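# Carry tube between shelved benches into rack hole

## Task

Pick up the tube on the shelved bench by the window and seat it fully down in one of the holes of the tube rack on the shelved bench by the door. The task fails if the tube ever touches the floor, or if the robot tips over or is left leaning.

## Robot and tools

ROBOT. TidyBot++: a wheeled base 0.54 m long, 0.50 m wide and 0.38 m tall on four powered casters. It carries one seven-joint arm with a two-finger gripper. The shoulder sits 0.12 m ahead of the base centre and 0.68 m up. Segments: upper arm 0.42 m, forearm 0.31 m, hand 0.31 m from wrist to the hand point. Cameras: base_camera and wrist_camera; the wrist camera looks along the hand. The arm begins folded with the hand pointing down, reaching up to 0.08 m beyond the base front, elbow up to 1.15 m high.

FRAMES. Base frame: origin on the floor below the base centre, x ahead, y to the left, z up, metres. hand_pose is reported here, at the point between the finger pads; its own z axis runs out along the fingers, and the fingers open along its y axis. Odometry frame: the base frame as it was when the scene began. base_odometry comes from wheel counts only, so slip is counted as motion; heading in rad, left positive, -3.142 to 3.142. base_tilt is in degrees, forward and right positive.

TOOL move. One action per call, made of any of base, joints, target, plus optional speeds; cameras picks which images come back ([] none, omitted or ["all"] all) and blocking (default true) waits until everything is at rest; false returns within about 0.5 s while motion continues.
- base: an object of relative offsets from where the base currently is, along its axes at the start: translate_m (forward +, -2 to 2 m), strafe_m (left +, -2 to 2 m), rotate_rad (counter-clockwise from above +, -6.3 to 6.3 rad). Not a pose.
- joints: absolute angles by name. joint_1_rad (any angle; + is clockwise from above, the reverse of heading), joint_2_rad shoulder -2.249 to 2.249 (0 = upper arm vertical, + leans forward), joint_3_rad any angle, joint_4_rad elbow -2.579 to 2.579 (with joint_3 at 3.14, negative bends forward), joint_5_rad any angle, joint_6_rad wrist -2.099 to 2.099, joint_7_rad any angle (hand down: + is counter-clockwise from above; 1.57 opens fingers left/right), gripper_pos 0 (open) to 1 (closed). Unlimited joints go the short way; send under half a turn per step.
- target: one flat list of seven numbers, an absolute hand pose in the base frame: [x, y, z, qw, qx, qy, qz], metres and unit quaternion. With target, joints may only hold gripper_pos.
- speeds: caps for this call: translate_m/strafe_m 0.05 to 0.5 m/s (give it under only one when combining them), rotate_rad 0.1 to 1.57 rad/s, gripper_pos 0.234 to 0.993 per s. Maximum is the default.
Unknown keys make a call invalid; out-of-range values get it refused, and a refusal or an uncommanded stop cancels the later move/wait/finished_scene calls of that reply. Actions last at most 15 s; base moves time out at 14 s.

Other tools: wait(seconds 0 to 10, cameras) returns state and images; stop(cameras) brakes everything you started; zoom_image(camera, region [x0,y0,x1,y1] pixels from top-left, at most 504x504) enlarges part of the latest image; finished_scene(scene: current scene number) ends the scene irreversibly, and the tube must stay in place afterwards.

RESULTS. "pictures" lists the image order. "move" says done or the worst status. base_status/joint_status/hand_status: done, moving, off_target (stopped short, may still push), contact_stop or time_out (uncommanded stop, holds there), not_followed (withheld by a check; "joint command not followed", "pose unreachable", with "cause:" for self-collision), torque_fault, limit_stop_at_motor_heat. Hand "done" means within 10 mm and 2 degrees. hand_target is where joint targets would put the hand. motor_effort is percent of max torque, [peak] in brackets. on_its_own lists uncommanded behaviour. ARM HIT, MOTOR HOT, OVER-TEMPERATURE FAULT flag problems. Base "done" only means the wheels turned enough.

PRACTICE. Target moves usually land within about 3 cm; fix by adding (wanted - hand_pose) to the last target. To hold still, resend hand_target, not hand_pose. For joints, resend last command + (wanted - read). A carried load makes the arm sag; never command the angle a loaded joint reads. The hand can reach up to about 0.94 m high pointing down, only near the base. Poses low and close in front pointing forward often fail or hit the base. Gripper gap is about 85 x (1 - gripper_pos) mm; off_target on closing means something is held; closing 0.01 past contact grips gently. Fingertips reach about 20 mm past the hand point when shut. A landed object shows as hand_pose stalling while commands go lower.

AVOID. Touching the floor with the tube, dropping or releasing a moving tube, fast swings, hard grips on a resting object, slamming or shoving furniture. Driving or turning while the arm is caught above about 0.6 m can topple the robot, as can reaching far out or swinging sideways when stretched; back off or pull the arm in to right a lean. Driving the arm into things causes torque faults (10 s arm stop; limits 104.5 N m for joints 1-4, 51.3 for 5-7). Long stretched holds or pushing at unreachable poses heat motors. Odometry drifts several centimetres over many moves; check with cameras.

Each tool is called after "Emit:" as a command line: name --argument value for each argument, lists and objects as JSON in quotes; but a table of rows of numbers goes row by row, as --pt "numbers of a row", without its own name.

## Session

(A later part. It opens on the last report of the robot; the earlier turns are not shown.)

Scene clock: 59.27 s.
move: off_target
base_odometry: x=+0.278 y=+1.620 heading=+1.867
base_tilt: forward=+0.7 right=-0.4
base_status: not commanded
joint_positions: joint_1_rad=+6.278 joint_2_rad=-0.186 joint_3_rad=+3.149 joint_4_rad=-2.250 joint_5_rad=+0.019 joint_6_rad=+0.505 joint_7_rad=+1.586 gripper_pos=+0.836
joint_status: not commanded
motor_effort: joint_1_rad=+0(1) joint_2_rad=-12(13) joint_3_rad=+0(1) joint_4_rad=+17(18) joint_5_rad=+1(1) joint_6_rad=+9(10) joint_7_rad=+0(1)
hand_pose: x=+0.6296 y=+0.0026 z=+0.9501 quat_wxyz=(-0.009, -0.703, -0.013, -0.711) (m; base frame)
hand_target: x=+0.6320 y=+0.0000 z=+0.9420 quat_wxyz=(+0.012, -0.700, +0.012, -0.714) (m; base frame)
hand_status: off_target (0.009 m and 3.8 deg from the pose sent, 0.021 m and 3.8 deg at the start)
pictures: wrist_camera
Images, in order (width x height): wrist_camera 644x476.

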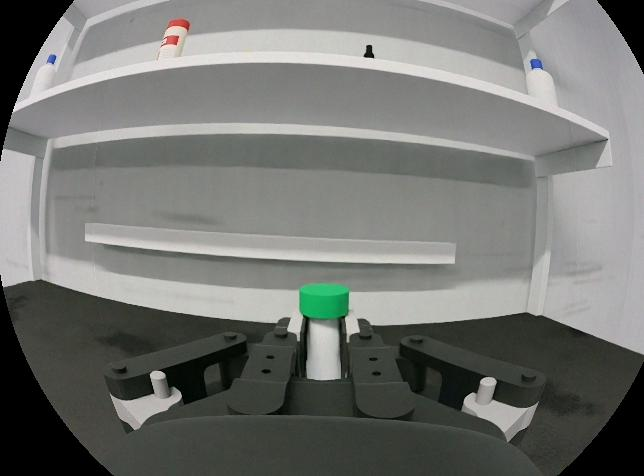

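Emit:
move --target '[0.632,0.0,0.93,-0.012,0.70,-0.012,0.714]' --cameras '[]'

Emit:
move --target '[0.632,0.0,0.918,-0.012,0.70,-0.012,0.714]' --cameras '[]'

Emit:
move --target '[0.632,0.0,0.906,-0.012,0.70,-0.012,0.714]' --cameras '["wrist_camera"]'

Scene clock: 62.73 s.
move: off_target
base_odometry: x=+0.278 y=+1.620 heading=+1.867
base_tilt: forward=+0.6 right=-0.4
base_status: not commanded
joint_positions: joint_1_rad=+6.278 joint_2_rad=-0.165 joint_3_rad=+3.149 joint_4_rad=-2.280 joint_5_rad=+0.019 joint_6_rad=+0.556 joint_7_rad=+1.586 gripper_pos=+0.836
joint_status: not commanded
motor_effort: joint_1_rad=+0(1) joint_2_rad=-12(13) joint_3_rad=+0(1) joint_4_rad=+16(18) joint_5_rad=+1(1) joint_6_rad=+9(10) joint_7_rad=+0(2)
hand_pose: x=+0.6301 y=+0.0029 z=+0.9381 quat_wxyz=(-0.008, -0.703, -0.013, -0.711) (m; base frame)
hand_target: x=+0.6320 y=+0.0000 z=+0.9300 quat_wxyz=(+0.012, -0.700, +0.012, -0.714) (m; base frame)
hand_status: off_target (0.009 m and 3.7 deg from the pose sent, 0.020 m and 3.8 deg at the start)
pictures: none
No camera images: "cameras" was empty.

Scene clock: 63.37 s.
move: off_target
base_odometry: x=+0.278 y=+1.620 heading=+1.867
base_tilt: forward=+0.7 right=-0.3
base_status: not commanded
joint_positions: joint_1_rad=+6.278 joint_2_rad=-0.151 joint_3_rad=+3.149 joint_4_rad=-2.302 joint_5_rad=+0.019 joint_6_rad=+0.615 joint_7_rad=+1.586 gripper_pos=+0.836
joint_status: not commanded
motor_effort: joint_1_rad=+0(1) joint_2_rad=-12(13) joint_3_rad=+0(1) joint_4_rad=+15(16) joint_5_rad=+0(1) joint_6_rad=+8(9) joint_7_rad=+0(2)
hand_pose: x=+0.6297 y=+0.0032 z=+0.9361 quat_wxyz=(-0.008, -0.695, -0.013, -0.719) (m; base frame)
hand_target: x=+0.6320 y=+0.0000 z=+0.9180 quat_wxyz=(+0.012, -0.700, +0.012, -0.714) (m; base frame)
hand_status: off_target (0.019 m and 3.8 deg from the pose sent, 0.020 m and 3.7 deg at the start)
pictures: none
No camera images: "cameras" was empty.

Scene clock: 64.00 s.
move: off_target
base_odometry: x=+0.278 y=+1.620 heading=+1.867
base_tilt: forward=+0.6 right=-0.3
base_status: not commanded
joint_positions: joint_1_rad=+6.278 joint_2_rad=-0.135 joint_3_rad=+3.149 joint_4_rad=-2.324 joint_5_rad=+0.019 joint_6_rad=+0.680 joint_7_rad=+1.586 gripper_pos=+0.836
joint_status: not commanded
motor_effort: joint_1_rad=+0(1) joint_2_rad=-10(12) joint_3_rad=+0(1) joint_4_rad=+13(15) joint_5_rad=+0(0) joint_6_rad=+7(8) joint_7_rad=+1(1)
hand_pose: x=+0.6294 y=+0.0035 z=+0.9358 quat_wxyz=(-0.007, -0.685, -0.013, -0.729) (m; base frame)
hand_target: x=+0.6320 y=+0.0000 z=+0.9060 quat_wxyz=(+0.012, -0.700, +0.012, -0.714) (m; base frame)
hand_status: off_target (0.030 m and 4.4 deg from the pose sent, 0.030 m and 3.8 deg at the start)
pictures: wrist_camera
Images, in order (width x height): wrist_camera 644x476.

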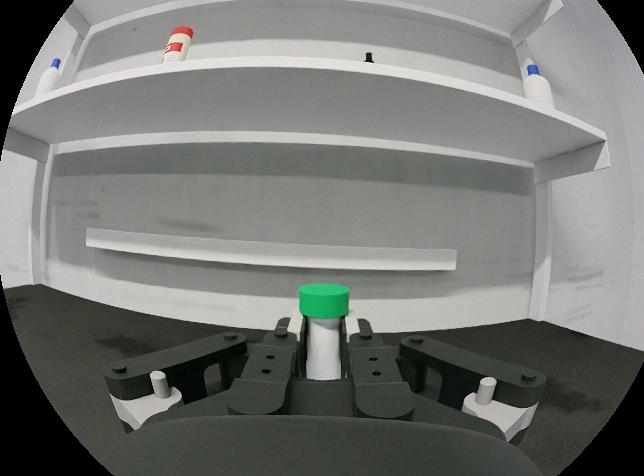

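Emit:
move --target '[0.632,0.0,0.955,-0.012,0.70,-0.012,0.714]' --cameras '[]'

Emit:
move --target '[0.632,0.010,0.94,-0.012,0.70,-0.012,0.714]' --cameras '[]'

Emit:
move --target '[0.632,0.010,0.925,-0.012,0.70,-0.012,0.714]' --cameras '[]'

Emit:
move --target '[0.632,0.010,0.91,-0.012,0.70,-0.012,0.714]' --cameras '[]'

Scene clock: 65.43 s.
move: off_target
base_odometry: x=+0.278 y=+1.620 heading=+1.867
base_tilt: forward=+0.6 right=-0.4
base_status: not commanded
joint_positions: joint_1_rad=+6.278 joint_2_rad=-0.159 joint_3_rad=+3.149 joint_4_rad=-2.252 joint_5_rad=+0.019 joint_6_rad=+0.552 joint_7_rad=+1.586 gripper_pos=+0.836
joint_status: not commanded
motor_effort: joint_1_rad=+0(1) joint_2_rad=-13(14) joint_3_rad=+0(1) joint_4_rad=+16(17) joint_5_rad=+0(1) joint_6_rad=+9(9) joint_7_rad=+1(2)
hand_pose: x=+0.6360 y=+0.0029 z=+0.9497 quat_wxyz=(-0.008, -0.696, -0.013, -0.717) (m; base frame)
hand_target: x=+0.6320 y=+0.0000 z=+0.9550 quat_wxyz=(+0.012, -0.700, +0.012, -0.714) (m; base frame)
hand_status: off_target (0.007 m and 3.8 deg from the pose sent, 0.020 m and 4.4 deg at the start)
pictures: none
No camera images: "cameras" was empty.

Scene clock: 66.20 s.
move: done
base_odometry: x=+0.278 y=+1.620 heading=+1.867
base_tilt: forward=+0.7 right=-0.4
base_status: not commanded
joint_positions: joint_1_rad=+6.280 joint_2_rad=-0.159 joint_3_rad=+3.110 joint_4_rad=-2.258 joint_5_rad=-0.030 joint_6_rad=+0.553 joint_7_rad=+1.586 gripper_pos=+0.836
joint_status: not commanded
motor_effort: joint_1_rad=+0(1) joint_2_rad=-13(13) joint_3_rad=+0(1) joint_4_rad=+16(17) joint_5_rad=+0(1) joint_6_rad=+9(9) joint_7_rad=+0(2)
hand_pose: x=+0.6344 y=+0.0156 z=+0.9462 quat_wxyz=(+0.009, -0.699, -0.005, -0.716) (m; base frame)
hand_target: x=+0.6320 y=+0.0100 z=+0.9400 quat_wxyz=(+0.012, -0.700, +0.012, -0.714) (m; base frame)
hand_status: done (0.009 m and 2.0 deg from the pose sent, 0.013 m and 3.8 deg at the start)
pictures: none
No camera images: "cameras" was empty.

Scene clock: 66.87 s.
move: done
base_odometry: x=+0.278 y=+1.620 heading=+1.867
base_tilt: forward=+0.6 right=-0.4
base_status: not commanded
joint_positions: joint_1_rad=+6.280 joint_2_rad=-0.150 joint_3_rad=+3.110 joint_4_rad=-2.292 joint_5_rad=-0.030 joint_6_rad=+0.589 joint_7_rad=+1.586 gripper_pos=+0.836
joint_status: not commanded
motor_effort: joint_1_rad=+0(1) joint_2_rad=-13(14) joint_3_rad=+0(1) joint_4_rad=+16(17) joint_5_rad=+1(1) joint_6_rad=+9(10) joint_7_rad=+0(1)
hand_pose: x=+0.6311 y=+0.0151 z=+0.9337 quat_wxyz=(+0.008, -0.700, -0.004, -0.714) (m; base frame)
hand_target: x=+0.6320 y=+0.0100 z=+0.9250 quat_wxyz=(+0.012, -0.700, +0.012, -0.714) (m; base frame)
hand_status: done (0.010 m and 1.9 deg from the pose sent, 0.022 m and 2.0 deg at the start)
pictures: none
No camera images: "cameras" was empty.

Scene clock: 67.57 s.
move: done
base_odometry: x=+0.278 y=+1.620 heading=+1.867
base_tilt: forward=+0.7 right=-0.3
base_status: not commanded
joint_positions: joint_1_rad=+6.280 joint_2_rad=-0.125 joint_3_rad=+3.110 joint_4_rad=-2.326 joint_5_rad=-0.030 joint_6_rad=+0.647 joint_7_rad=+1.586 gripper_pos=+0.836
joint_status: not commanded
motor_effort: joint_1_rad=+0(1) joint_2_rad=-13(14) joint_3_rad=+0(1) joint_4_rad=+15(17) joint_5_rad=+0(1) joint_6_rad=+9(10) joint_7_rad=+0(1)
hand_pose: x=+0.6311 y=+0.0144 z=+0.9189 quat_wxyz=(+0.008, -0.701, -0.004, -0.713) (m; base frame)
hand_target: x=+0.6320 y=+0.0100 z=+0.9100 quat_wxyz=(+0.012, -0.700, +0.012, -0.714) (m; base frame)
hand_status: done (0.010 m and 1.9 deg from the pose sent, 0.024 m and 1.9 deg at the start)
pictures: none
No camera images: "cameras" was empty.

Emit:
move --target '[0.632,0.010,0.895,-0.012,0.70,-0.012,0.714]' --cameras '[]'

Emit:
move --target '[0.632,0.010,0.88,-0.012,0.70,-0.012,0.714]' --cameras '[]'

Emit:
move --target '[0.632,0.010,0.867,-0.012,0.70,-0.012,0.714]' --cameras '[]'

Emit:
move --target '[0.632,0.010,0.856,-0.012,0.70,-0.012,0.714]' --cameras '["wrist_camera"]'

Scene clock: 69.80 s.
move: done
base_odometry: x=+0.278 y=+1.620 heading=+1.867
base_tilt: forward=+0.7 right=-0.3
base_status: not commanded
joint_positions: joint_1_rad=+6.280 joint_2_rad=-0.091 joint_3_rad=+3.110 joint_4_rad=-2.362 joint_5_rad=-0.030 joint_6_rad=+0.714 joint_7_rad=+1.586 gripper_pos=+0.836
joint_status: not commanded
motor_effort: joint_1_rad=+0(1) joint_2_rad=-13(15) joint_3_rad=+0(1) joint_4_rad=+15(16) joint_5_rad=+0(1) joint_6_rad=+9(10) joint_7_rad=+1(1)
hand_pose: x=+0.6318 y=+0.0138 z=+0.9026 quat_wxyz=(+0.007, -0.702, -0.004, -0.712) (m; base frame)
hand_target: x=+0.6320 y=+0.0100 z=+0.8950 quat_wxyz=(+0.012, -0.700, +0.012, -0.714) (m; base frame)
hand_status: done (0.009 m and 1.9 deg from the pose sent, 0.024 m and 1.9 deg at the start)
pictures: none
No camera images: "cameras" was empty.

Scene clock: 70.53 s.
move: done
base_odometry: x=+0.278 y=+1.620 heading=+1.867
base_tilt: forward=+0.6 right=-0.3
base_status: not commanded
joint_positions: joint_1_rad=+6.279 joint_2_rad=-0.054 joint_3_rad=+3.110 joint_4_rad=-2.397 joint_5_rad=-0.030 joint_6_rad=+0.783 joint_7_rad=+1.586 gripper_pos=+0.836
joint_status: not commanded
motor_effort: joint_1_rad=+0(1) joint_2_rad=-15(16) joint_3_rad=+0(1) joint_4_rad=+15(15) joint_5_rad=+1(1) joint_6_rad=+9(10) joint_7_rad=+0(1)
hand_pose: x=+0.6323 y=+0.0137 z=+0.8859 quat_wxyz=(+0.007, -0.703, -0.004, -0.711) (m; base frame)
hand_target: x=+0.6320 y=+0.0100 z=+0.8800 quat_wxyz=(+0.012, -0.700, +0.012, -0.714) (m; base frame)
hand_status: done (0.007 m and 2.0 deg from the pose sent, 0.023 m and 1.9 deg at the start)
pictures: none
No camera images: "cameras" was empty.

Scene clock: 71.23 s.
move: done
base_odometry: x=+0.278 y=+1.620 heading=+1.867
base_tilt: forward=+0.6 right=-0.4
base_status: not commanded
joint_positions: joint_1_rad=+6.275 joint_2_rad=-0.019 joint_3_rad=+3.111 joint_4_rad=-2.424 joint_5_rad=-0.030 joint_6_rad=+0.846 joint_7_rad=+1.586 gripper_pos=+0.836
joint_status: not commanded
motor_effort: joint_1_rad=+0(1) joint_2_rad=-15(17) joint_3_rad=-1(1) joint_4_rad=+14(15) joint_5_rad=+1(1) joint_6_rad=+9(10) joint_7_rad=+1(1)
hand_pose: x=+0.6327 y=+0.0142 z=+0.8729 quat_wxyz=(+0.007, -0.703, -0.004, -0.711) (m; base frame)
hand_target: x=+0.6320 y=+0.0100 z=+0.8670 quat_wxyz=(+0.012, -0.700, +0.012, -0.714) (m; base frame)
hand_status: done (0.007 m and 2.0 deg from the pose sent, 0.019 m and 2.0 deg at the start)
pictures: none
No camera images: "cameras" was empty.

Scene clock: 71.90 s.
move: done
base_odometry: x=+0.278 y=+1.620 heading=+1.867
base_tilt: forward=+0.7 right=-0.3
base_status: not commanded
joint_positions: joint_1_rad=+6.272 joint_2_rad=+0.009 joint_3_rad=+3.113 joint_4_rad=-2.446 joint_5_rad=-0.030 joint_6_rad=+0.903 joint_7_rad=+1.586 gripper_pos=+0.836
joint_status: not commanded
motor_effort: joint_1_rad=+0(1) joint_2_rad=-14(15) joint_3_rad=-1(1) joint_4_rad=+13(14) joint_5_rad=+1(1) joint_6_rad=+8(9) joint_7_rad=+0(1)
hand_pose: x=+0.6329 y=+0.0143 z=+0.8653 quat_wxyz=(+0.007, -0.700, -0.004, -0.714) (m; base frame)
hand_target: x=+0.6320 y=+0.0100 z=+0.8560 quat_wxyz=(+0.012, -0.700, +0.012, -0.714) (m; base frame)
hand_status: done (0.010 m and 1.9 deg from the pose sent, 0.017 m and 2.0 deg at the start)
pictures: wrist_camera
Images, in order (width x height): wrist_camera 644x476.

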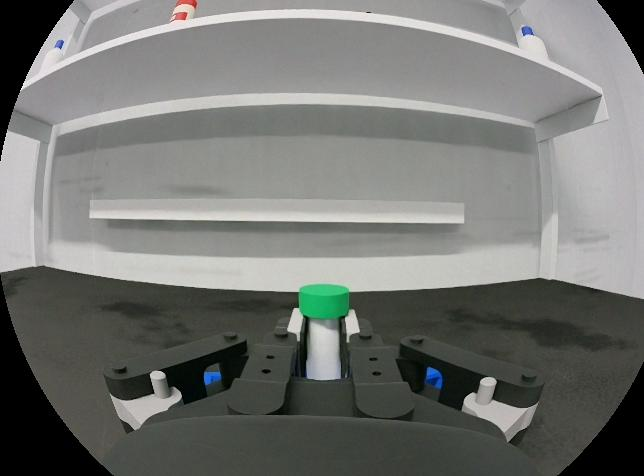

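Emit:
move --target '[0.632,0.010,0.847,-0.012,0.70,-0.012,0.714]' --cameras '[]'

Emit:
move --joints '{"gripper_pos":0.65}' --speeds '{"gripper_pos":0.4}' --cameras '["wrist_camera"]'

Scene clock: 72.67 s.
move: off_target
base_odometry: x=+0.278 y=+1.620 heading=+1.867
base_tilt: forward=+0.7 right=-0.3
base_status: not commanded
joint_positions: joint_1_rad=+6.269 joint_2_rad=+0.030 joint_3_rad=+3.116 joint_4_rad=-2.459 joint_5_rad=-0.030 joint_6_rad=+0.958 joint_7_rad=+1.586 gripper_pos=+0.836
joint_status: not commanded
motor_effort: joint_1_rad=+0(1) joint_2_rad=-13(15) joint_3_rad=-1(1) joint_4_rad=+12(13) joint_5_rad=+1(1) joint_6_rad=+8(9) joint_7_rad=+1(1)
hand_pose: x=+0.6330 y=+0.0142 z=+0.8650 quat_wxyz=(+0.007, -0.693, -0.004, -0.721) (m; base frame)
hand_target: x=+0.6320 y=+0.0100 z=+0.8470 quat_wxyz=(+0.012, -0.700, +0.012, -0.714) (m; base frame)
hand_status: off_target (0.018 m and 2.2 deg from the pose sent, 0.019 m and 1.9 deg at the start)
pictures: none
No camera images: "cameras" was empty.

Scene clock: 73.63 s.
move: done
base_odometry: x=+0.278 y=+1.620 heading=+1.867
base_tilt: forward=+0.7 right=-0.3
base_status: not commanded
joint_positions: joint_1_rad=+6.269 joint_2_rad=+0.038 joint_3_rad=+3.117 joint_4_rad=-2.465 joint_5_rad=-0.030 joint_6_rad=+0.959 joint_7_rad=+1.586 gripper_pos=+0.651
joint_status: all done
motor_effort: joint_1_rad=+0(1) joint_2_rad=-15(16) joint_3_rad=-1(1) joint_4_rad=+12(13) joint_5_rad=+1(1) joint_6_rad=+8(9) joint_7_rad=+0(1)
hand_pose: x=+0.6329 y=+0.0139 z=+0.8578 quat_wxyz=(+0.007, -0.698, -0.004, -0.716) (m; base frame)
hand_target: x=+0.6320 y=+0.0100 z=+0.8470 quat_wxyz=(+0.012, -0.700, +0.012, -0.714) (m; base frame)
hand_status: not commanded
pictures: wrist_camera
Images, in order (width x height): wrist_camera 644x476.

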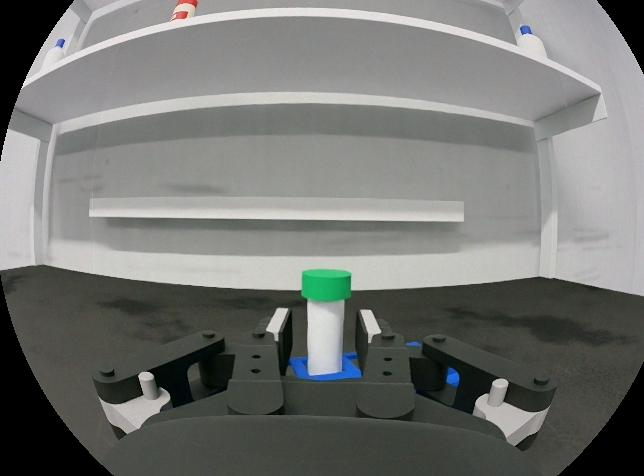

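Emit:
move --joints '{"gripper_pos":0}' --cameras '[]'

Emit:
move --base '{"translate_m":-0.2}' --cameras '["wrist_camera"]'

Emit:
zoom_image --camera "wrist_camera" --region '[240, 220, 410, 380]'

Scene clock: 74.83 s.
move: done
base_odometry: x=+0.278 y=+1.620 heading=+1.867
base_tilt: forward=+0.7 right=-0.3
base_status: not commanded
joint_positions: joint_1_rad=+6.269 joint_2_rad=+0.038 joint_3_rad=+3.117 joint_4_rad=-2.465 joint_5_rad=-0.030 joint_6_rad=+0.959 joint_7_rad=+1.586 gripper_pos=+0.000
joint_status: all done
motor_effort: joint_1_rad=-1(1) joint_2_rad=-14(15) joint_3_rad=-1(1) joint_4_rad=+12(12) joint_5_rad=+1(1) joint_6_rad=+7(8) joint_7_rad=+1(2)
hand_pose: x=+0.6329 y=+0.0138 z=+0.8578 quat_wxyz=(+0.007, -0.698, -0.004, -0.716) (m; base frame)
hand_target: x=+0.6320 y=+0.0100 z=+0.8470 quat_wxyz=(+0.012, -0.700, +0.012, -0.714) (m; base frame)
hand_status: not commanded
pictures: none
No camera images: "cameras" was empty.

Scene clock: 76.43 s.
move: done
base_odometry: x=+0.336 y=+1.428 heading=+1.868
base_tilt: forward=+0.6 right=-0.3
base_status: done
joint_positions: joint_1_rad=+6.266 joint_2_rad=+0.044 joint_3_rad=+3.119 joint_4_rad=-2.470 joint_5_rad=-0.031 joint_6_rad=+0.960 joint_7_rad=+1.586 gripper_pos=+0.000
joint_status: not commanded
motor_effort: joint_1_rad=+0(2) joint_2_rad=-16(17) joint_3_rad=+0(3) joint_4_rad=+13(13) joint_5_rad=+1(2) joint_6_rad=+9(10) joint_7_rad=+0(1)
hand_pose: x=+0.6329 y=+0.0138 z=+0.8526 quat_wxyz=(+0.006, -0.701, -0.004, -0.713) (m; base frame)
hand_target: x=+0.6320 y=+0.0100 z=+0.8470 quat_wxyz=(+0.012, -0.700, +0.012, -0.714) (m; base frame)
hand_status: not commanded
pictures: wrist_camera
Images, in order (width x height): wrist_camera 644x476.

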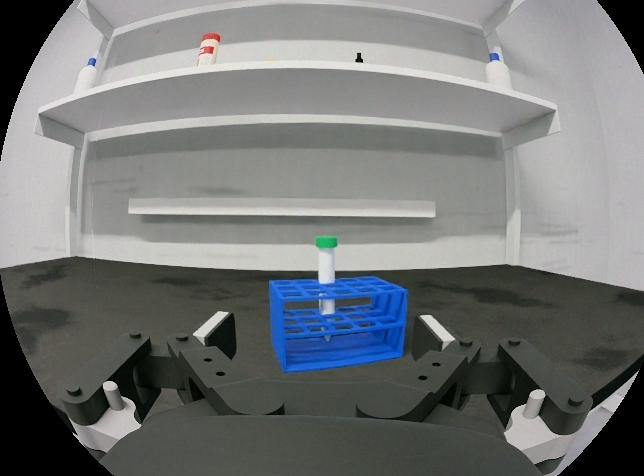

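Scaled by 2.965.

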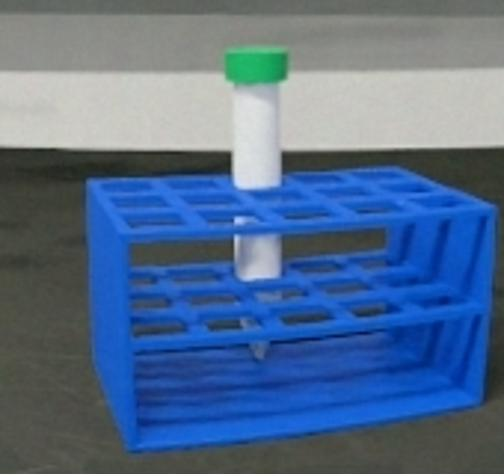

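Emit:
finished_scene --scene 2

The scene is finished: the task was done.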